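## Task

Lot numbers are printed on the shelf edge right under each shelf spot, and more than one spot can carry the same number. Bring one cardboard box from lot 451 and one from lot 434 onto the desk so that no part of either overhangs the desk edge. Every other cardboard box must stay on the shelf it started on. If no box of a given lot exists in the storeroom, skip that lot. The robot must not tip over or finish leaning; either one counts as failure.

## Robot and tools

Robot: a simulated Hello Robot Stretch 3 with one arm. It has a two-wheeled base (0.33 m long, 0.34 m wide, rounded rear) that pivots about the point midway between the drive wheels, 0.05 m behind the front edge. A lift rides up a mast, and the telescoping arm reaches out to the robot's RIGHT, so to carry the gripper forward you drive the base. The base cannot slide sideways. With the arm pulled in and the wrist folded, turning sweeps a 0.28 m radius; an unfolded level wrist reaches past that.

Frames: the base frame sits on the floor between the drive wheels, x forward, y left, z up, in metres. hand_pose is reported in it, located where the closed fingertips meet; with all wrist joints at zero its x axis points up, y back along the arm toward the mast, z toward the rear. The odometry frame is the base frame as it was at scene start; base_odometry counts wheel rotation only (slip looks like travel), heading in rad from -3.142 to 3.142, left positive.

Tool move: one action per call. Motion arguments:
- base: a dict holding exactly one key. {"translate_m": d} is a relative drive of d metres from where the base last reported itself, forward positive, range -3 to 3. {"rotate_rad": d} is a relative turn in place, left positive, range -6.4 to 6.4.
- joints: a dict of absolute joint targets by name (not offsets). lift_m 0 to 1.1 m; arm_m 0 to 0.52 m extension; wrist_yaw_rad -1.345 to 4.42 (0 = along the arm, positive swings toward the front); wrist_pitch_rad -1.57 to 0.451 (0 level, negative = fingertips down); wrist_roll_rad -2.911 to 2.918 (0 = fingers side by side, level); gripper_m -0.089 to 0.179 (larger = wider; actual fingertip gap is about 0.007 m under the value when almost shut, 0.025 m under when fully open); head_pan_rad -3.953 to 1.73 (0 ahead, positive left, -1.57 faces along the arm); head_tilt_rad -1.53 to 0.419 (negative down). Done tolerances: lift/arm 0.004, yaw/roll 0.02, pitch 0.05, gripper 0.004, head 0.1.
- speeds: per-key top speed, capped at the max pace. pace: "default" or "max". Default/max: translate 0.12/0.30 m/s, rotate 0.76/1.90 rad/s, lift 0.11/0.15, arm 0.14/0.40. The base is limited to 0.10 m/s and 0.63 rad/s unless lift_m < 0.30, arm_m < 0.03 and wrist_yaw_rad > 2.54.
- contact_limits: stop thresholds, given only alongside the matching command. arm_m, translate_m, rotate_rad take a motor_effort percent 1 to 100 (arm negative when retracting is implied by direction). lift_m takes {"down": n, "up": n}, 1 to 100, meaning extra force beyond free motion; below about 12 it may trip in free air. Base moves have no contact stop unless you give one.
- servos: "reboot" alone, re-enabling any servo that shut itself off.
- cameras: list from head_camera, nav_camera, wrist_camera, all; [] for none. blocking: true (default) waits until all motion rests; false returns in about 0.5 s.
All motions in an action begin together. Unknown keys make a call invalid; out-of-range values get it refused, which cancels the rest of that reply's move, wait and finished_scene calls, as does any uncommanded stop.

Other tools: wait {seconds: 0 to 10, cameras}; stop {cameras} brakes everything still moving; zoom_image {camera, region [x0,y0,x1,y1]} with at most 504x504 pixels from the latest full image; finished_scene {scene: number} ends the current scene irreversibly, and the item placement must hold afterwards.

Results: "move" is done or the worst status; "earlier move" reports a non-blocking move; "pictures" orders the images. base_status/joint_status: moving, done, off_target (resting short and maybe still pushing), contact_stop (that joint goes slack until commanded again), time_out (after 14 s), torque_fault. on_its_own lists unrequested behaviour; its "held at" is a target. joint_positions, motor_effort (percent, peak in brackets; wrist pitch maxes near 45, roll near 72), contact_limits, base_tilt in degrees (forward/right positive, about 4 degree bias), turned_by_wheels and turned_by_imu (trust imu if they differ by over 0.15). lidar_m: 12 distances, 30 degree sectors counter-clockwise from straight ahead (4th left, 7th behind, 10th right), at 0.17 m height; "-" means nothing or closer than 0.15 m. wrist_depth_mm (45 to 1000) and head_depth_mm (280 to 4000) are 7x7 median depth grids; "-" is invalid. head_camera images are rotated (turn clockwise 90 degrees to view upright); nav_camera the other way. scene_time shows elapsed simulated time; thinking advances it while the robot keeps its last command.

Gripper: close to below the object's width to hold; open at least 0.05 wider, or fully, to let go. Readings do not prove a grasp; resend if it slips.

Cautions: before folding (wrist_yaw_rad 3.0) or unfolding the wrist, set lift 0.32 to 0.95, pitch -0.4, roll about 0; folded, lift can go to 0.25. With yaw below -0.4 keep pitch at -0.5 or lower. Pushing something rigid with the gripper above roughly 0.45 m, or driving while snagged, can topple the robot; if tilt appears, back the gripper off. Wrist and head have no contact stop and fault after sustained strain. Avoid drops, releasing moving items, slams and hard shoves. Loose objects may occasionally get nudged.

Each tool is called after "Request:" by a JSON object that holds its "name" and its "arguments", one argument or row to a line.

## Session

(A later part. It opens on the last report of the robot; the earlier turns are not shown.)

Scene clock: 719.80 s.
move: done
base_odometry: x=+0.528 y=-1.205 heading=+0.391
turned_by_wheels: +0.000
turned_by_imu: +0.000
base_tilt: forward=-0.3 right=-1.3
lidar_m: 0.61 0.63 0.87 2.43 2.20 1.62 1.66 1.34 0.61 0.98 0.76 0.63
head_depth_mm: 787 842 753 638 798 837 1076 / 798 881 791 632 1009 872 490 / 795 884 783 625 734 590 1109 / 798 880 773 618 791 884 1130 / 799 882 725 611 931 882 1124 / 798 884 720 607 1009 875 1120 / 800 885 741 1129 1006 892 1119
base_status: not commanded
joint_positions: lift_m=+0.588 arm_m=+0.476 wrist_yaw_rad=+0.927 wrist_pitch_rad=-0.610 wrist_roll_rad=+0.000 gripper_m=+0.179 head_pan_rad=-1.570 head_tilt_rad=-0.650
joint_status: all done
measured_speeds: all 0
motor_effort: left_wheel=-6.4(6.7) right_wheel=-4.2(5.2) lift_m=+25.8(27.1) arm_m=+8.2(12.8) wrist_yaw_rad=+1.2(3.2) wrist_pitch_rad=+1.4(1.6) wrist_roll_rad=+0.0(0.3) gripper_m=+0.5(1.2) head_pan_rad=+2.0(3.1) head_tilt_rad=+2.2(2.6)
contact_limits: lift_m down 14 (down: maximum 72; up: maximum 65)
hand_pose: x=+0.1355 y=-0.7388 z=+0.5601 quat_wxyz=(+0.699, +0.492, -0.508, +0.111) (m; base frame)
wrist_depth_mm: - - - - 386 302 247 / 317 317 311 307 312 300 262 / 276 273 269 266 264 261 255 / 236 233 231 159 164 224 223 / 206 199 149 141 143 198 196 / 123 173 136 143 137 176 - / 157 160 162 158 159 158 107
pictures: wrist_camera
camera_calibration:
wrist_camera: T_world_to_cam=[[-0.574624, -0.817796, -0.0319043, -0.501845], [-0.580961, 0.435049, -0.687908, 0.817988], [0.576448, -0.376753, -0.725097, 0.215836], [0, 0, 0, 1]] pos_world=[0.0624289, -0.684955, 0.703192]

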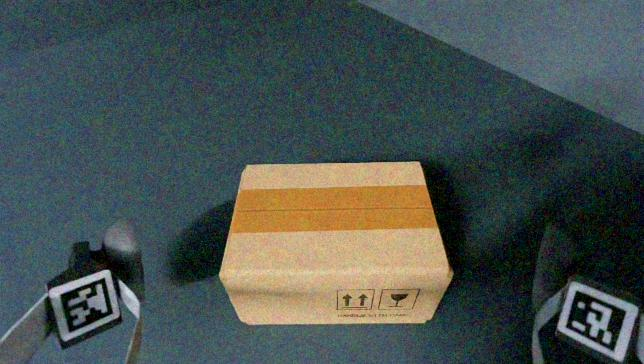

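Request:
{"name": "move", "arguments": {
  "joints": {"gripper_m":0.06},
  "cameras": []
}}

Request:
{"name": "move", "arguments": {
  "joints": {"lift_m":0.65},
  "speeds": {"lift_m":0.06},
  "cameras": ["wrist_camera"]
}}

Request:
{"name": "move", "arguments": {
  "joints": {"arm_m":0.0},
  "cameras": []
}}

Request:
{"name": "move", "arguments": {
  "joints": {"wrist_yaw_rad":2.3,"head_pan_rad":-3.14,"head_tilt_rad":-0.4},
  "cameras": ["wrist_camera","nav_camera"]
}}

Scene clock: 728.57 s.
move: done
base_odometry: x=+0.528 y=-1.205 heading=+0.391
turned_by_wheels: +0.000
turned_by_imu: +0.000
base_tilt: forward=-0.2 right=-1.1
lidar_m: 0.61 0.63 0.86 2.43 2.20 1.63 1.66 1.34 0.61 0.98 0.76 0.63
head_depth_mm: 787 843 753 637 797 841 1073 / 796 882 792 630 1013 874 488 / 800 882 781 624 733 590 1108 / 798 886 771 616 793 886 1129 / 797 885 728 610 933 878 1121 / 801 883 721 608 985 875 1112 / 798 886 743 1132 1008 895 1111
base_status: not commanded
joint_positions: lift_m=+0.588 arm_m=+0.476 wrist_yaw_rad=+0.928 wrist_pitch_rad=-0.610 wrist_roll_rad=+0.000 gripper_m=+0.061 head_pan_rad=-1.570 head_tilt_rad=-0.650
joint_status: all done
measured_speeds: all 0
motor_effort: left_wheel=-6.2(6.5) right_wheel=-4.5(5.3) lift_m=+28.9(31.6) arm_m=-1.1(3.1) wrist_yaw_rad=+1.5(4.1) wrist_pitch_rad=+1.4(1.6) wrist_roll_rad=+0.0(0.3) gripper_m=-13.2(86.0) head_pan_rad=+2.4(2.7) head_tilt_rad=+1.7(2.0)
contact_limits: lift_m down 14 (down: maximum 72; up: maximum 65)
hand_pose: x=+0.1355 y=-0.7388 z=+0.5601 quat_wxyz=(+0.699, +0.492, -0.508, +0.112) (m; base frame)
wrist_depth_mm: - - - - 386 301 248 / 319 317 313 307 313 299 263 / 276 274 270 268 265 261 256 / 237 235 232 161 164 224 224 / 206 205 145 141 140 198 196 / 182 182 133 145 133 172 175 / 168 157 159 161 160 153 158
pictures: none
No camera images: "cameras" was empty.

Scene clock: 730.20 s.
move: done
base_odometry: x=+0.528 y=-1.205 heading=+0.391
turned_by_wheels: +0.000
turned_by_imu: +0.000
base_tilt: forward=-0.1 right=-1.2
lidar_m: 0.61 0.63 0.87 2.42 2.19 1.62 1.66 1.34 0.61 0.98 0.76 0.63
head_depth_mm: 787 843 752 637 796 839 1071 / 797 881 793 632 1009 833 398 / 798 881 780 624 716 841 1114 / 794 883 771 619 804 886 1128 / 798 883 727 610 943 879 1124 / 798 885 722 607 984 874 1120 / 800 889 742 1131 1012 892 1110
base_status: not commanded
joint_positions: lift_m=+0.650 arm_m=+0.476 wrist_yaw_rad=+0.928 wrist_pitch_rad=-0.617 wrist_roll_rad=+0.000 gripper_m=+0.061 head_pan_rad=-1.570 head_tilt_rad=-0.650
joint_status: all done
measured_speeds: all 0
motor_effort: left_wheel=-6.4(7.0) right_wheel=-4.7(5.7) lift_m=+29.0(35.3) arm_m=-4.6(4.6) wrist_yaw_rad=+2.2(2.5) wrist_pitch_rad=+2.8(2.9) wrist_roll_rad=+0.1(0.3) gripper_m=-11.9(13.2) head_pan_rad=+2.0(2.7) head_tilt_rad=+0.7(1.8)
hand_pose: x=+0.1346 y=-0.7380 z=+0.6207 quat_wxyz=(+0.699, +0.494, -0.506, +0.109) (m; base frame)
wrist_depth_mm: - - - 514 - 302 248 / - - - - 427 317 264 / - - - - - 331 278 / 318 309 306 168 291 305 287 / 280 279 148 142 144 268 266 / 249 248 133 145 135 235 238 / 229 213 217 215 213 209 215
pictures: wrist_camera
camera_calibration:
wrist_camera: T_world_to_cam=[[-0.574285, -0.818024, -0.0321572, -0.499825], [-0.585145, 0.437632, -0.682703, 0.858014], [0.57254, -0.373249, -0.729988, 0.266853], [0, 0, 0, 1]] pos_world=[0.0622365, -0.684761, 0.764495]

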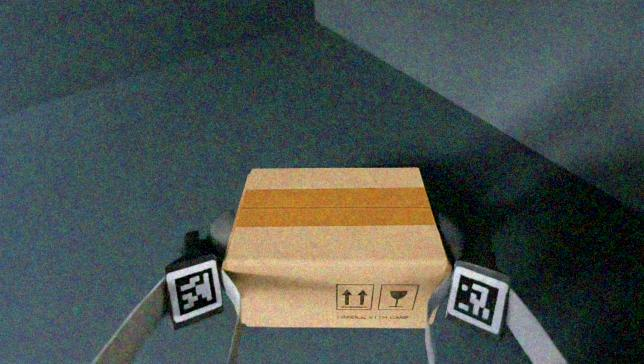

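Scene clock: 734.87 s.
move: done
base_odometry: x=+0.528 y=-1.205 heading=+0.391
turned_by_wheels: +0.000
turned_by_imu: +0.000
base_tilt: forward=-0.3 right=-1.1
lidar_m: 0.60 0.63 0.87 2.43 2.20 1.63 1.66 1.34 0.61 0.98 0.76 0.63
head_depth_mm: 786 846 755 640 797 839 1072 / 800 883 793 631 1011 895 1095 / 794 885 784 625 1039 891 1133 / 793 884 771 619 1027 884 1130 / 797 885 726 610 1019 875 1119 / 797 881 725 608 1016 874 1119 / 799 881 742 1129 1008 890 1110
base_status: not commanded
joint_positions: lift_m=+0.650 arm_m=+0.001 wrist_yaw_rad=+0.928 wrist_pitch_rad=-0.618 wrist_roll_rad=+0.000 gripper_m=+0.061 head_pan_rad=-1.570 head_tilt_rad=-0.650
joint_status: all done
measured_speeds: all 0
motor_effort: left_wheel=-6.4(6.7) right_wheel=-4.3(5.3) lift_m=+27.7(29.0) arm_m=-12.1(14.5) wrist_yaw_rad=+0.8(2.9) wrist_pitch_rad=+2.8(3.0) wrist_roll_rad=+0.1(0.4) gripper_m=-11.7(12.7) head_pan_rad=+1.9(2.9) head_tilt_rad=+0.7(1.9)
hand_pose: x=+0.1345 y=-0.2625 z=+0.6206 quat_wxyz=(+0.699, +0.494, -0.506, +0.109) (m; base frame)
wrist_depth_mm: 426 463 - - - - - / 456 - - - - - - / 490 - - - - - - / 553 - 169 162 163 - 312 / - 674 148 142 144 - - / - - 133 145 135 - - / - 707 723 719 701 119 -
pictures: none
No camera images: "cameras" was empty.

Scene clock: 737.10 s.
move: done
base_odometry: x=+0.528 y=-1.205 heading=+0.391
turned_by_wheels: +0.000
turned_by_imu: +0.000
base_tilt: forward=-0.2 right=-1.2
lidar_m: 0.61 0.63 0.87 2.43 2.19 1.63 1.66 1.34 0.61 0.98 0.76 0.63
head_depth_mm: 1422 1500 1605 1713 1876 1813 1434 / 1403 1493 1608 1724 1852 1798 1435 / 1399 1496 1606 1711 1864 1787 1417 / 1406 1502 1594 1710 1842 1780 1418 / 1406 1490 1594 1716 1838 1779 1401 / 1420 1502 1609 1728 1874 1762 1404 / 1418 1494 1609 1724 1859 1766 1396
base_status: not commanded
joint_positions: lift_m=+0.650 arm_m=+0.001 wrist_yaw_rad=+2.297 wrist_pitch_rad=-0.618 wrist_roll_rad=+0.000 gripper_m=+0.061 head_pan_rad=-3.148 head_tilt_rad=-0.395
joint_status: all done
measured_speeds: translate_m=+0.000 rotate_rad=+0.000 lift_m=+0.000 arm_m=+0.000 wrist_yaw_rad=+0.000 wrist_pitch_rad=+0.000 wrist_roll_rad=+0.000 head_pan_rad=+0.024 head_tilt_rad=+0.000
motor_effort: left_wheel=-6.2(6.9) right_wheel=-4.9(5.3) lift_m=+28.7(29.9) arm_m=-9.2(12.7) wrist_yaw_rad=+2.4(5.7) wrist_pitch_rad=+2.9(3.0) wrist_roll_rad=+0.0(0.3) gripper_m=-11.9(12.4) head_pan_rad=+3.7(5.1) head_tilt_rad=-2.1(7.2)
hand_pose: x=+0.1245 y=-0.0163 z=+0.6206 quat_wxyz=(+0.473, +0.702, -0.080, +0.526) (m; base frame)
wrist_depth_mm: - - - - - - - / - - - - - - - / - - - - - - 489 / - - - 167 163 - 543 / 936 953 148 142 144 673 - / 827 123 133 146 135 126 - / 754 717 726 715 689 700 704
pictures: nav_camera (sideways), wrist_camera
camera_calibration:
nav_camera: T_world_to_cam=[[-0.360302, -0.0147216, 0.932719, -1.16864], [-0.00914096, 0.999883, 0.0122506, 0.034279], [-0.932791, -0.00411204, -0.360395, 0.427936], [0, 0, 0, 1]] pos_world=[-0.0215747, -0.0497195, 1.24382]
wrist_camera: T_world_to_cam=[[0.686248, -0.726656, -0.0321531, -0.0706512], [-0.54635, -0.485779, -0.682291, 0.516116], [0.480171, 0.485788, -0.730374, 0.567554], [0, 0, 0, 1]] pos_world=[0.0579414, -0.0763315, 0.764396]

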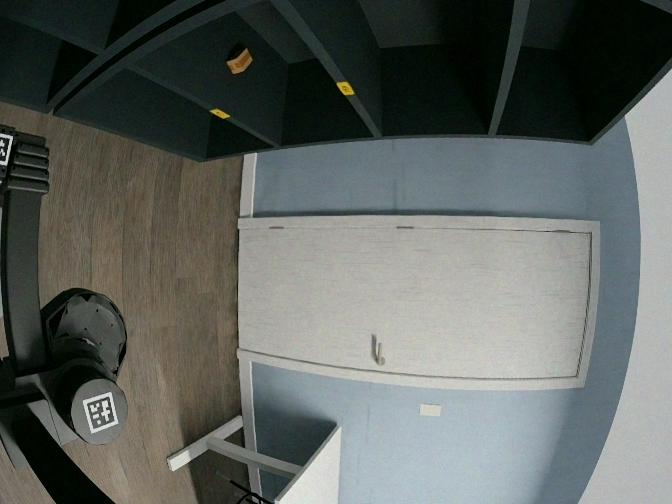

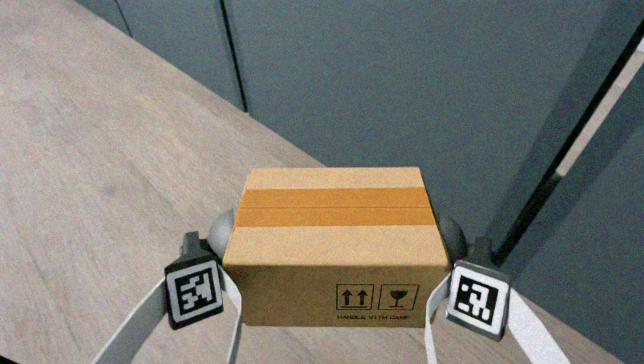

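Request:
{"name": "move", "arguments": {
  "base": {"translate_m":-0.344},
  "cameras": []
}}

Request:
{"name": "move", "arguments": {
  "base": {"rotate_rad":-1.6},
  "joints": {"lift_m":0.93},
  "cameras": []
}}

Request:
{"name": "move", "arguments": {
  "base": {"translate_m":-1.2},
  "joints": {"head_pan_rad":-1.57,"head_tilt_rad":-0.6},
  "cameras": []
}}

Request:
{"name": "move", "arguments": {
  "base": {"translate_m":-0.5},
  "cameras": ["head_camera","nav_camera"]
}}

Scene clock: 755.77 s.
move: done
base_odometry: x=+0.210 y=-1.336 heading=+0.391
turned_by_wheels: +0.000
turned_by_imu: +0.000
base_tilt: forward=-0.4 right=-1.2
lidar_m: 0.95 0.98 1.35 3.72 1.38 1.37 1.32 1.03 1.01 0.52 1.02 0.98
head_depth_mm: 1114 1190 1275 1362 1471 1594 1428 / 1111 1185 1267 1350 1471 1590 1421 / 1112 1189 1262 1360 1474 1592 1412 / 1111 1189 1268 1357 1458 1596 1406 / 1104 1183 1261 1354 1471 1578 1403 / 1116 1180 1269 1362 1472 1598 1385 / 1133 1196 1285 1378 1495 1598 1379
base_status: done
joint_positions: lift_m=+0.650 arm_m=+0.001 wrist_yaw_rad=+2.297 wrist_pitch_rad=-0.618 wrist_roll_rad=+0.000 gripper_m=+0.061 head_pan_rad=-3.140 head_tilt_rad=-0.400
joint_status: not commanded
measured_speeds: all 0
motor_effort: left_wheel=-5.3(11.6) right_wheel=-7.5(11.5) lift_m=+27.7(32.0) arm_m=+1.4(5.7) wrist_yaw_rad=+2.8(3.8) wrist_pitch_rad=+2.8(3.0) wrist_roll_rad=+0.0(0.3) gripper_m=-11.9(12.7) head_pan_rad=+3.1(4.2) head_tilt_rad=-2.4(4.7)
hand_pose: x=+0.1245 y=-0.0162 z=+0.6206 quat_wxyz=(+0.473, +0.702, -0.080, +0.526) (m; base frame)
wrist_depth_mm: - - - - - - - / - - - - - - - / - - - - - - 796 / - - - 167 951 - 899 / 928 943 148 142 144 887 873 / 832 123 133 145 135 772 778 / 748 713 722 715 689 697 715
pictures: none
No camera images: "cameras" was empty.

Scene clock: 759.40 s.
move: done
base_odometry: x=+0.210 y=-1.336 heading=-1.209
turned_by_wheels: -1.600
turned_by_imu: -1.575
base_tilt: forward=-0.2 right=-1.3
lidar_m: 0.53 1.01 0.99 0.94 0.98 1.33 3.71 1.39 1.37 1.32 1.03 1.02
head_depth_mm: 3211 3315 2503 2463 2295 - - / 3179 3350 3620 3792 2594 - - / 3208 3303 3568 3718 2452 - - / 3167 3350 3619 3715 2421 1922 - / 3170 3370 3581 3708 2383 1759 1403 / 3181 3329 3600 3648 2368 1747 1401 / 3127 3365 3529 2434 2336 1748 1396
base_status: done
joint_positions: lift_m=+0.930 arm_m=+0.001 wrist_yaw_rad=+2.297 wrist_pitch_rad=-0.618 wrist_roll_rad=+0.000 gripper_m=+0.061 head_pan_rad=-3.140 head_tilt_rad=-0.400
joint_status: all done
measured_speeds: all 0
motor_effort: left_wheel=+8.2(12.6) right_wheel=-9.6(13.5) lift_m=+27.7(34.6) arm_m=-2.5(3.0) wrist_yaw_rad=+3.3(3.7) wrist_pitch_rad=+2.9(3.0) wrist_roll_rad=+0.1(0.3) gripper_m=-11.7(12.7) head_pan_rad=+3.1(3.9) head_tilt_rad=-2.0(2.9)
hand_pose: x=+0.1244 y=-0.0163 z=+0.9006 quat_wxyz=(+0.473, +0.702, -0.080, +0.526) (m; base frame)
wrist_depth_mm: - - - - - - 365 / 827 - - - - - 405 / 950 - - - - 512 - / - - - 168 167 577 - / - - 147 143 144 601 - / - 124 133 145 135 - - / - 981 968 995 967 119 -
pictures: none
No camera images: "cameras" was empty.

Scene clock: 772.53 s.
move: done
base_odometry: x=-0.216 y=-0.214 heading=-1.208
turned_by_wheels: +0.000
turned_by_imu: +0.000
base_tilt: forward=-0.3 right=-1.4
lidar_m: 1.71 1.34 0.97 0.94 0.97 1.32 2.56 1.42 0.78 0.90 1.40 1.86
head_depth_mm: 1111 1216 1362 1130 843 - - / 1117 1221 1353 1127 836 - - / 1110 1213 1355 1114 830 1567 - / 1104 1217 1348 1099 824 - - / 1102 1217 1346 1088 819 1491 1145 / 1109 1219 1347 1083 812 1459 1229 / 1102 1216 1342 1516 1619 1450 1208
base_status: done
joint_positions: lift_m=+0.930 arm_m=+0.001 wrist_yaw_rad=+2.297 wrist_pitch_rad=-0.618 wrist_roll_rad=+0.000 gripper_m=+0.061 head_pan_rad=-1.570 head_tilt_rad=-0.600
joint_status: all done
measured_speeds: all 0
motor_effort: left_wheel=-2.8(9.7) right_wheel=-9.6(14.9) lift_m=+31.4(32.3) arm_m=-10.4(13.4) wrist_yaw_rad=+2.2(3.7) wrist_pitch_rad=+2.9(3.0) wrist_roll_rad=-0.1(0.6) gripper_m=-12.2(12.7) head_pan_rad=-2.8(6.9) head_tilt_rad=+3.3(6.3)
hand_pose: x=+0.1244 y=-0.0163 z=+0.9006 quat_wxyz=(+0.473, +0.702, -0.080, +0.526) (m; base frame)
wrist_depth_mm: - - - - - - - / - - - - - - - / - - - - - - - / - - - 167 - - - / - - 148 142 144 - - / - 124 133 145 135 - - / - 979 981 976 951 951 971
pictures: none
No camera images: "cameras" was empty.

Scene clock: 778.67 s.
move: done
base_odometry: x=-0.393 y=+0.253 heading=-1.208
turned_by_wheels: +0.000
turned_by_imu: -0.001
base_tilt: forward=-0.3 right=-1.2
lidar_m: 2.21 1.34 0.97 0.93 0.96 1.31 2.06 1.94 1.09 0.71 1.01 1.87
head_depth_mm: 1118 1225 1357 1129 841 - - / 1113 1226 1362 1124 837 - - / 1111 1221 1356 1114 826 1573 - / 1110 1218 1357 1101 823 - - / 1107 1218 1347 1084 817 1550 1171 / 1109 1217 1325 1082 813 1452 1185 / 1107 1215 1326 1066 806 1445 1210
base_status: done
joint_positions: lift_m=+0.930 arm_m=+0.001 wrist_yaw_rad=+2.297 wrist_pitch_rad=-0.618 wrist_roll_rad=+0.000 gripper_m=+0.061 head_pan_rad=-1.570 head_tilt_rad=-0.600
joint_status: not commanded
measured_speeds: all 0
motor_effort: left_wheel=-5.8(9.6) right_wheel=-5.7(15.6) lift_m=+28.2(31.4) arm_m=-9.1(11.1) wrist_yaw_rad=+3.2(4.0) wrist_pitch_rad=+3.0(3.1) wrist_roll_rad=+0.3(0.3) gripper_m=-11.8(12.7) head_pan_rad=-3.1(3.8) head_tilt_rad=+3.8(4.5)
hand_pose: x=+0.1244 y=-0.0163 z=+0.9006 quat_wxyz=(+0.473, +0.702, -0.080, +0.526) (m; base frame)
wrist_depth_mm: - - - - - - - / - - - - - - - / - - - - - - - / - - - 168 - - - / - - 148 143 143 - - / - 123 133 146 135 - - / - - - 984 970 935 970
pictures: head_camera (sideways), nav_camera (sideways)
camera_calibration:
head_camera: T_world_to_cam=[[-0.0466967, 0.519967, -0.852909, 1.12544], [0.997501, -0.0210425, -0.0674416, 0.0812946], [-0.0530148, -0.853927, -0.517685, 0.629597], [0, 0, 0, 1]] pos_world=[0.00484066, -0.045849, 1.29131]
nav_camera: T_world_to_cam=[[0.0174641, -0.542579, 0.839823, -1.04979], [-0.999789, -0.0185451, 0.00880924, 0.0448547], [0.0107949, -0.8398, -0.542789, 0.659576], [0, 0, 0, 1]] pos_world=[0.0560588, -0.0148501, 1.23925]

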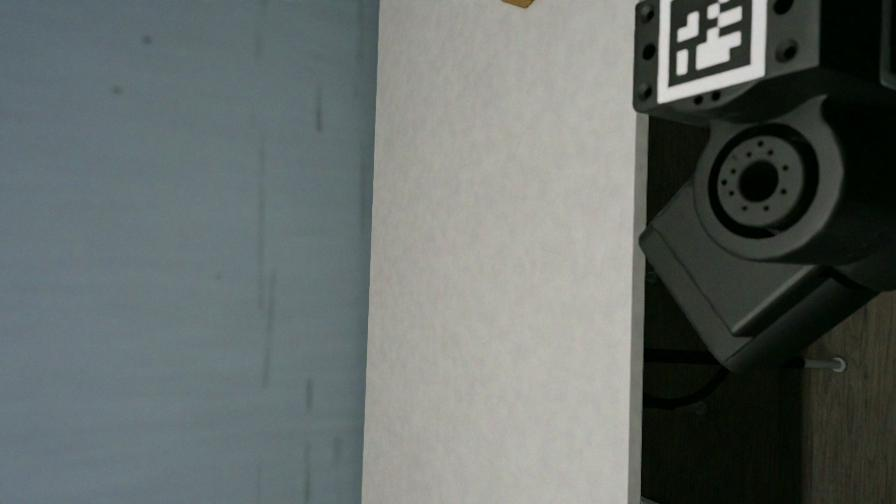

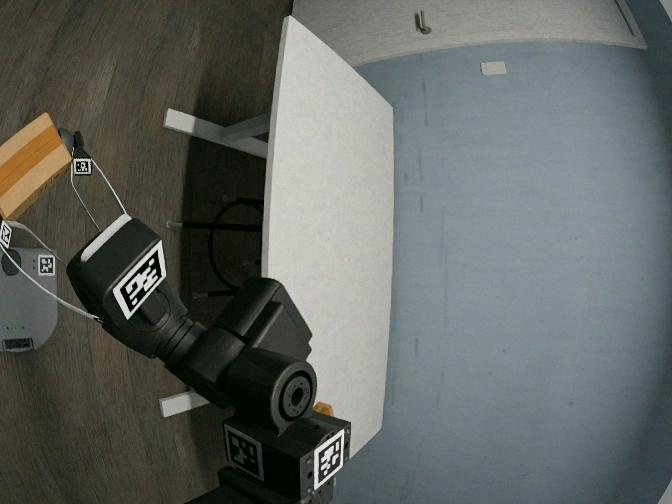

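Good spot. Place (contact expected at lift ≈0.765).

Request:
{"name": "move", "arguments": {
  "joints": {"wrist_yaw_rad":0.3},
  "cameras": []
}}

Request:
{"name": "move", "arguments": {
  "joints": {"arm_m":0.42},
  "cameras": []
}}

Request:
{"name": "move", "arguments": {
  "joints": {"lift_m":0.785},
  "cameras": []
}}

Request:
{"name": "move", "arguments": {
  "joints": {"lift_m":0.765},
  "speeds": {"lift_m":0.02},
  "cameras": ["head_camera","wrist_camera"]
}}

Scene clock: 790.33 s.
move: done
base_odometry: x=-0.393 y=+0.253 heading=-1.208
turned_by_wheels: +0.000
turned_by_imu: +0.000
base_tilt: forward=-0.3 right=-1.2
lidar_m: 2.21 1.33 0.97 0.93 0.96 1.31 2.06 1.94 1.09 0.71 1.01 1.87
head_depth_mm: 1114 1231 1366 1130 842 - - / 1115 1231 1366 1120 833 - - / 1112 1219 1357 1111 830 1570 - / 1111 1223 1356 1100 821 - - / 1109 1223 1346 1089 818 422 1144 / 1106 1216 1326 1081 809 452 1180 / 1110 1217 1330 1069 803 1452 1212
base_status: not commanded
joint_positions: lift_m=+0.930 arm_m=+0.001 wrist_yaw_rad=+0.303 wrist_pitch_rad=-0.618 wrist_roll_rad=+0.000 gripper_m=+0.061 head_pan_rad=-1.570 head_tilt_rad=-0.600
joint_status: all done
measured_speeds: all 0
motor_effort: left_wheel=-6.5(6.6) right_wheel=-5.9(6.5) lift_m=+26.4(27.8) arm_m=-8.3(9.1) wrist_yaw_rad=-2.3(7.5) wrist_pitch_rad=+2.9(3.0) wrist_roll_rad=+0.1(0.3) gripper_m=-11.9(12.5) head_pan_rad=-2.7(3.6) head_tilt_rad=+2.8(4.5)
hand_pose: x=+0.0366 y=-0.3316 z=+0.9006 quat_wxyz=(+0.699, +0.314, -0.633, -0.111) (m; base frame)
wrist_depth_mm: - - - - - - - / - - - - - - - / - - - - - - - / - - - 163 166 - - / - - 148 143 143 - - / - 123 133 145 135 - - / - 993 978 977 949 959 978
pictures: none
No camera images: "cameras" was empty.

Scene clock: 794.60 s.
move: done
base_odometry: x=-0.393 y=+0.253 heading=-1.208
turned_by_wheels: +0.000
turned_by_imu: +0.000
base_tilt: forward=-0.4 right=-1.1
lidar_m: 2.21 1.34 0.97 0.93 0.96 1.31 2.06 1.94 1.09 0.71 1.01 1.88
head_depth_mm: 1118 1226 1354 321 - 1457 1246 / 1119 1218 433 343 832 1487 1241 / 1112 1223 519 1060 827 1474 1238 / 1111 1220 628 960 821 1430 1227 / 1112 1220 1337 992 817 1417 1228 / 1110 1216 1326 1078 809 1435 1188 / 1105 1213 1329 1062 805 1450 1206
base_status: not commanded
joint_positions: lift_m=+0.930 arm_m=+0.420 wrist_yaw_rad=+0.303 wrist_pitch_rad=-0.618 wrist_roll_rad=+0.000 gripper_m=+0.061 head_pan_rad=-1.570 head_tilt_rad=-0.600
joint_status: all done
measured_speeds: all 0
motor_effort: left_wheel=-5.7(6.7) right_wheel=-5.8(6.7) lift_m=+24.8(27.0) arm_m=+12.7(15.5) wrist_yaw_rad=-2.6(5.3) wrist_pitch_rad=+2.9(3.1) wrist_roll_rad=-0.1(0.3) gripper_m=-11.8(12.7) head_pan_rad=-2.4(3.7) head_tilt_rad=+3.6(4.1)
hand_pose: x=+0.0366 y=-0.7510 z=+0.9005 quat_wxyz=(+0.699, +0.315, -0.633, -0.111) (m; base frame)
wrist_depth_mm: - - - - - - - / - - - - - - - / - - - - - - - / - - 169 162 163 - - / - - 148 143 144 - - / - - 133 145 135 - - / - - - - - - -
pictures: none
No camera images: "cameras" was empty.

Scene clock: 796.77 s.
move: done
base_odometry: x=-0.393 y=+0.253 heading=-1.208
turned_by_wheels: +0.000
turned_by_imu: +0.000
base_tilt: forward=-0.1 right=-1.2
lidar_m: 2.21 1.34 0.97 0.93 0.96 1.31 2.06 1.94 1.09 0.72 1.01 1.87
head_depth_mm: 1122 1224 1363 1131 840 758 293 / 1110 1231 1355 1122 427 358 321 / 1110 1225 1355 600 773 1484 1233 / 1110 1221 1353 696 766 1426 1225 / 1106 1213 1351 1091 789 1425 1224 / 1104 1216 1328 1076 807 1443 1189 / 1102 1216 1325 1066 804 1450 1217
base_status: not commanded
joint_positions: lift_m=+0.785 arm_m=+0.420 wrist_yaw_rad=+0.303 wrist_pitch_rad=-0.618 wrist_roll_rad=+0.000 gripper_m=+0.061 head_pan_rad=-1.570 head_tilt_rad=-0.600
joint_status: all done
measured_speeds: all 0
motor_effort: left_wheel=-6.1(6.6) right_wheel=-5.6(6.6) lift_m=+23.9(27.3) arm_m=+8.1(12.7) wrist_yaw_rad=-4.1(4.4) wrist_pitch_rad=+3.0(3.0) wrist_roll_rad=+0.1(0.3) gripper_m=-11.8(12.8) head_pan_rad=-3.4(3.5) head_tilt_rad=+2.9(4.2)
hand_pose: x=+0.0366 y=-0.7510 z=+0.7555 quat_wxyz=(+0.699, +0.315, -0.633, -0.111) (m; base frame)
wrist_depth_mm: - - - - - - - / - - - - - - - / - - - - - - - / - - 169 163 163 - - / - - 148 142 144 - - / - - 133 145 135 - - / - - - - - 111 -
pictures: none
No camera images: "cameras" was empty.

Scene clock: 798.17 s.
move: done
base_odometry: x=-0.393 y=+0.253 heading=-1.208
turned_by_wheels: +0.000
turned_by_imu: +0.000
base_tilt: forward=-0.4 right=-1.2
lidar_m: 2.21 1.33 0.97 0.93 0.96 1.31 2.06 1.94 1.09 0.71 1.01 1.87
head_depth_mm: 1115 1226 1358 1131 842 1382 304 / 1107 1228 1353 1119 471 372 321 / 1116 1219 1356 615 749 1479 1238 / 1118 1219 1355 879 743 1431 1228 / 1110 1218 1346 1085 817 1421 1218 / 1113 1211 1323 1084 814 1440 1191 / 1108 1215 1336 1070 806 1448 1211
base_status: not commanded
joint_positions: lift_m=+0.765 arm_m=+0.420 wrist_yaw_rad=+0.303 wrist_pitch_rad=-0.576 wrist_roll_rad=+0.000 gripper_m=+0.061 head_pan_rad=-1.570 head_tilt_rad=-0.600
joint_status: all done
measured_speeds: all 0
motor_effort: left_wheel=-6.2(6.4) right_wheel=-6.2(6.6) lift_m=+19.3(24.7) arm_m=+5.0(8.2) wrist_yaw_rad=-4.0(4.9) wrist_pitch_rad=-4.8(5.3) wrist_roll_rad=+0.0(0.3) gripper_m=-11.8(12.3) head_pan_rad=-2.9(3.2) head_tilt_rad=+3.2(4.1)
hand_pose: x=+0.0387 y=-0.7576 z=+0.7439 quat_wxyz=(+0.701, +0.301, -0.639, -0.096) (m; base frame)
wrist_depth_mm: - - - - - - - / - - - - - - - / - - - - - - - / - - 157 161 159 - - / - - 142 139 141 - - / - - 133 143 134 122 - / - - - - - - -
pictures: head_camera (sideways), wrist_camera
camera_calibration:
head_camera: T_world_to_cam=[[-0.0466983, 0.519971, -0.852906, 1.12543], [0.997496, -0.0211268, -0.0674948, 0.0813598], [-0.0531145, -0.853922, -0.517683, 0.629594], [0, 0, 0, 1]] pos_world=[0.00484037, -0.045849, 1.29131]
wrist_camera: T_world_to_cam=[[-0.943851, -0.328926, -0.0308742, -0.183058], [-0.210062, 0.669638, -0.712362, 1.07788], [0.254989, -0.665878, -0.701133, 0.173411], [0, 0, 0, 1]] pos_world=[0.00942415, -0.666531, 0.883773]

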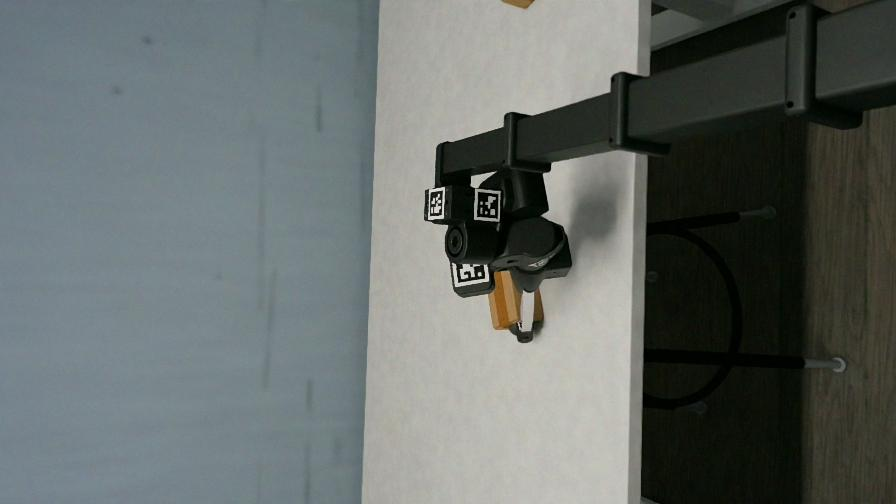

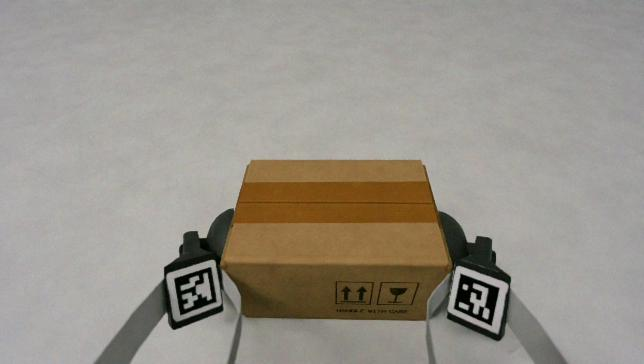

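Touching. Release and clear.

Request:
{"name": "move", "arguments": {
  "joints": {"lift_m":0.772},
  "cameras": []
}}

Request:
{"name": "move", "arguments": {
  "joints": {"gripper_m":0.179},
  "cameras": ["wrist_camera"]
}}

Request:
{"name": "move", "arguments": {
  "joints": {"lift_m":0.93},
  "cameras": ["wrist_camera"]
}}

Request:
{"name": "move", "arguments": {
  "joints": {"arm_m":0.0},
  "cameras": ["head_camera"]
}}

Request:
{"name": "finished_scene", "arguments": {
  "scene": 2
}}

Scene clock: 812.80 s.
move: done
base_odometry: x=-0.393 y=+0.253 heading=-1.208
turned_by_wheels: +0.000
turned_by_imu: +0.000
base_tilt: forward=-0.3 right=-1.2
lidar_m: 2.22 1.33 0.97 0.93 0.96 1.31 2.06 1.94 1.09 0.71 1.01 1.87
head_depth_mm: 1114 1226 1363 1134 840 1391 300 / 1115 1223 1357 1123 461 363 316 / 1113 1218 1353 611 770 1488 1235 / 1111 1223 1355 711 746 1421 1229 / 1103 1215 1343 1086 816 1430 1224 / 1106 1217 1332 1078 813 1446 1191 / 1103 1214 1319 1063 806 1441 1208
base_status: not commanded
joint_positions: lift_m=+0.772 arm_m=+0.420 wrist_yaw_rad=+0.303 wrist_pitch_rad=-0.597 wrist_roll_rad=+0.000 gripper_m=+0.061 head_pan_rad=-1.570 head_tilt_rad=-0.600
joint_status: all done
measured_speeds: all 0
motor_effort: left_wheel=-6.2(6.4) right_wheel=-5.8(6.8) lift_m=+29.8(32.2) arm_m=-2.1(2.4) wrist_yaw_rad=-3.0(4.2) wrist_pitch_rad=-1.0(4.9) wrist_roll_rad=+0.2(0.3) gripper_m=-11.6(12.3) head_pan_rad=-2.6(3.2) head_tilt_rad=+3.3(3.6)
hand_pose: x=+0.0377 y=-0.7543 z=+0.7467 quat_wxyz=(+0.700, +0.308, -0.636, -0.104) (m; base frame)
wrist_depth_mm: - - - - - - - / - - - - - - - / - - - - - - - / - - 158 160 160 - - / - - 142 140 142 - - / - - 133 144 135 - - / - - - - - 110 -
pictures: none
No camera images: "cameras" was empty.

Scene clock: 814.53 s.
move: done
base_odometry: x=-0.393 y=+0.253 heading=-1.208
turned_by_wheels: +0.000
turned_by_imu: +0.000
base_tilt: forward=-0.2 right=-1.2
lidar_m: 2.21 1.33 0.97 0.93 0.96 1.31 2.06 1.94 1.09 0.71 1.01 1.87
head_depth_mm: 1113 1221 1354 1133 841 1389 300 / 1115 1226 1354 1123 461 363 316 / 1110 1222 1355 610 770 1477 1232 / 1111 1219 1353 710 744 1432 1226 / 1106 1217 1340 1086 817 1421 1217 / 1103 1218 1329 1074 812 1442 1184 / 1108 1217 1324 1066 804 1444 1211
base_status: not commanded
joint_positions: lift_m=+0.772 arm_m=+0.420 wrist_yaw_rad=+0.303 wrist_pitch_rad=-0.610 wrist_roll_rad=+0.000 gripper_m=+0.179 head_pan_rad=-1.570 head_tilt_rad=-0.600
joint_status: all done
measured_speeds: all 0
motor_effort: left_wheel=-6.2(6.7) right_wheel=-6.1(6.5) lift_m=+24.6(30.2) arm_m=-5.8(5.8) wrist_yaw_rad=-3.4(4.5) wrist_pitch_rad=+1.3(1.5) wrist_roll_rad=+0.0(0.3) gripper_m=+1.0(84.7) head_pan_rad=-3.0(3.2) head_tilt_rad=+3.3(4.2)
hand_pose: x=+0.0370 y=-0.7524 z=+0.7442 quat_wxyz=(+0.699, +0.312, -0.634, -0.108) (m; base frame)
wrist_depth_mm: - - - - - - - / - - - - - - - / - - - - - - - / - - 154 157 156 - - / - 143 138 138 136 - - / - 126 - 145 143 - - / - - - - - - 105
pictures: wrist_camera
camera_calibration:
wrist_camera: T_world_to_cam=[[-0.944262, -0.327644, -0.0319116, -0.181227], [-0.216903, 0.692155, -0.688386, 1.07367], [0.247634, -0.643095, -0.724642, 0.212485], [0, 0, 0, 1]] pos_world=[0.00913823, -0.665875, 0.887291]

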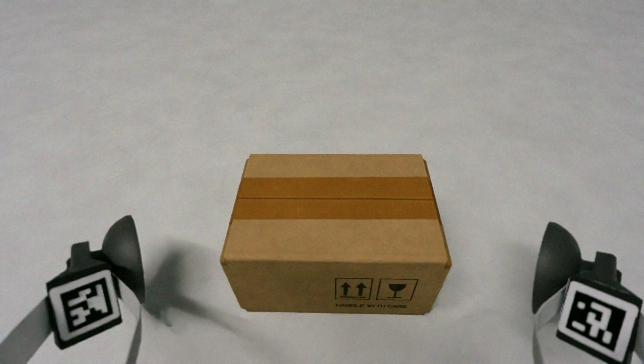

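Scene clock: 816.80 s.
move: done
base_odometry: x=-0.393 y=+0.253 heading=-1.208
turned_by_wheels: +0.000
turned_by_imu: +0.000
base_tilt: forward=-0.4 right=-1.2
lidar_m: 2.21 1.34 0.97 0.93 0.96 1.31 2.06 1.94 1.09 0.71 1.01 1.87
head_depth_mm: 1124 1230 1362 321 - 1450 1248 / 1115 1221 433 342 832 1484 1231 / 1110 1224 521 1057 826 1476 1236 / 1110 1217 625 960 824 1428 1231 / 1110 1215 1344 1040 818 1426 1224 / 1104 1220 1335 1078 807 1444 1186 / 1105 1218 1325 1067 805 1450 1216
base_status: not commanded
joint_positions: lift_m=+0.930 arm_m=+0.420 wrist_yaw_rad=+0.303 wrist_pitch_rad=-0.610 wrist_roll_rad=+0.000 gripper_m=+0.179 head_pan_rad=-1.570 head_tilt_rad=-0.600
joint_status: all done
measured_speeds: all 0
motor_effort: left_wheel=-5.9(6.5) right_wheel=-5.5(6.6) lift_m=+29.8(33.9) arm_m=-9.9(10.5) wrist_yaw_rad=-3.0(4.3) wrist_pitch_rad=+1.4(1.6) wrist_roll_rad=+0.1(0.3) gripper_m=+0.6(1.1) head_pan_rad=-3.0(3.1) head_tilt_rad=+3.2(3.9)
hand_pose: x=+0.0369 y=-0.7523 z=+0.9021 quat_wxyz=(+0.699, +0.312, -0.634, -0.109) (m; base frame)
wrist_depth_mm: - - - - - - - / - - - - - - - / - - - - - - - / - - - - - - - / - 142 - - - - - / - 126 - - - - - / - - - 263 262 - 105
pictures: wrist_camera
camera_calibration:
wrist_camera: T_world_to_cam=[[-0.944291, -0.327557, -0.0319392, -0.1761], [-0.21702, 0.692699, -0.687801, 1.18212], [0.247418, -0.642553, -0.725196, 0.327847], [0, 0, 0, 1]] pos_world=[0.0091386, -0.665877, 1.04519]

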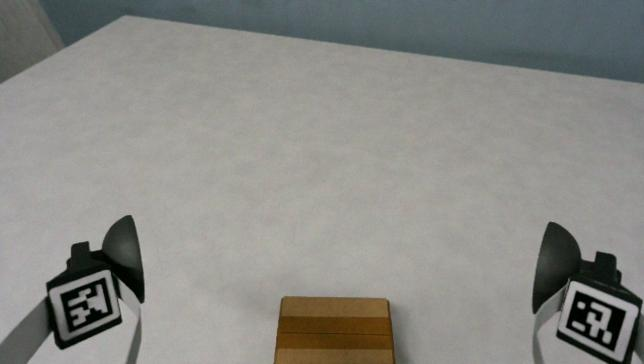

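Scene clock: 821.07 s.
move: done
base_odometry: x=-0.393 y=+0.253 heading=-1.208
turned_by_wheels: +0.000
turned_by_imu: +0.000
base_tilt: forward=-0.3 right=-1.0
lidar_m: 2.21 1.34 0.97 0.93 0.96 1.31 2.06 1.94 1.09 0.71 1.01 1.87
head_depth_mm: 1115 1230 1365 1132 838 - - / 1108 1232 1356 1119 835 - - / 1114 1225 1351 1114 829 1565 - / 1115 1224 1360 1099 821 - - / 1109 1222 1341 1091 816 1088 1140 / 1105 1212 1323 1080 813 1445 1164 / 1113 1217 1337 1064 804 1444 1184
base_status: not commanded
joint_positions: lift_m=+0.930 arm_m=+0.001 wrist_yaw_rad=+0.303 wrist_pitch_rad=-0.610 wrist_roll_rad=+0.000 gripper_m=+0.179 head_pan_rad=-1.570 head_tilt_rad=-0.600
joint_status: all done
measured_speeds: all 0
motor_effort: left_wheel=-6.1(6.7) right_wheel=-6.5(6.7) lift_m=+28.1(30.6) arm_m=-12.1(15.4) wrist_yaw_rad=-3.2(4.5) wrist_pitch_rad=+1.5(1.6) wrist_roll_rad=-0.1(0.3) gripper_m=+0.6(1.3) head_pan_rad=-2.8(3.2) head_tilt_rad=+2.5(4.0)
hand_pose: x=+0.0369 y=-0.3328 z=+0.9021 quat_wxyz=(+0.699, +0.312, -0.634, -0.109) (m; base frame)
wrist_depth_mm: - - - - - - - / - - - - 538 - - / - - - - - - - / - - - - - - - / - - - - - - - / 123 - - - - - - / 998 - - - - 981 105
pictures: head_camera (sideways)
camera_calibration:
head_camera: T_world_to_cam=[[-0.0466983, 0.519971, -0.852906, 1.12543], [0.997496, -0.0211268, -0.0674948, 0.0813598], [-0.0531145, -0.853922, -0.517683, 0.629594], [0, 0, 0, 1]] pos_world=[0.00484037, -0.045849, 1.29131]

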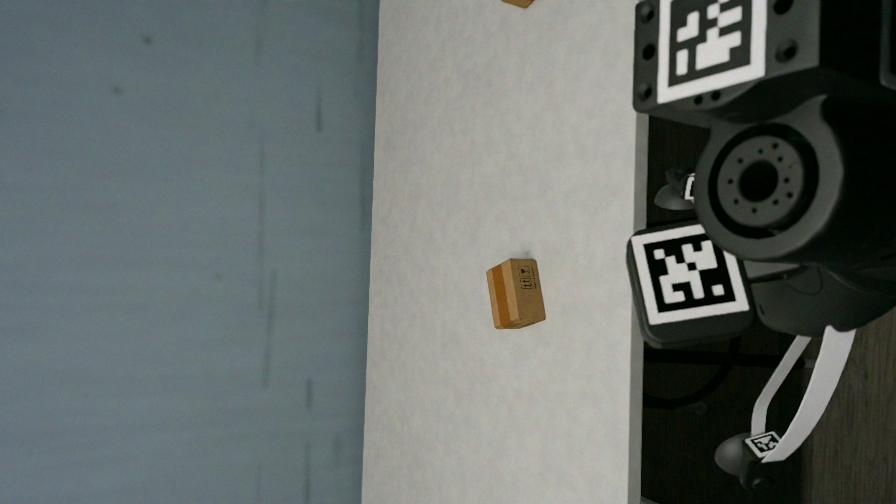

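The scene is finished: the task was done.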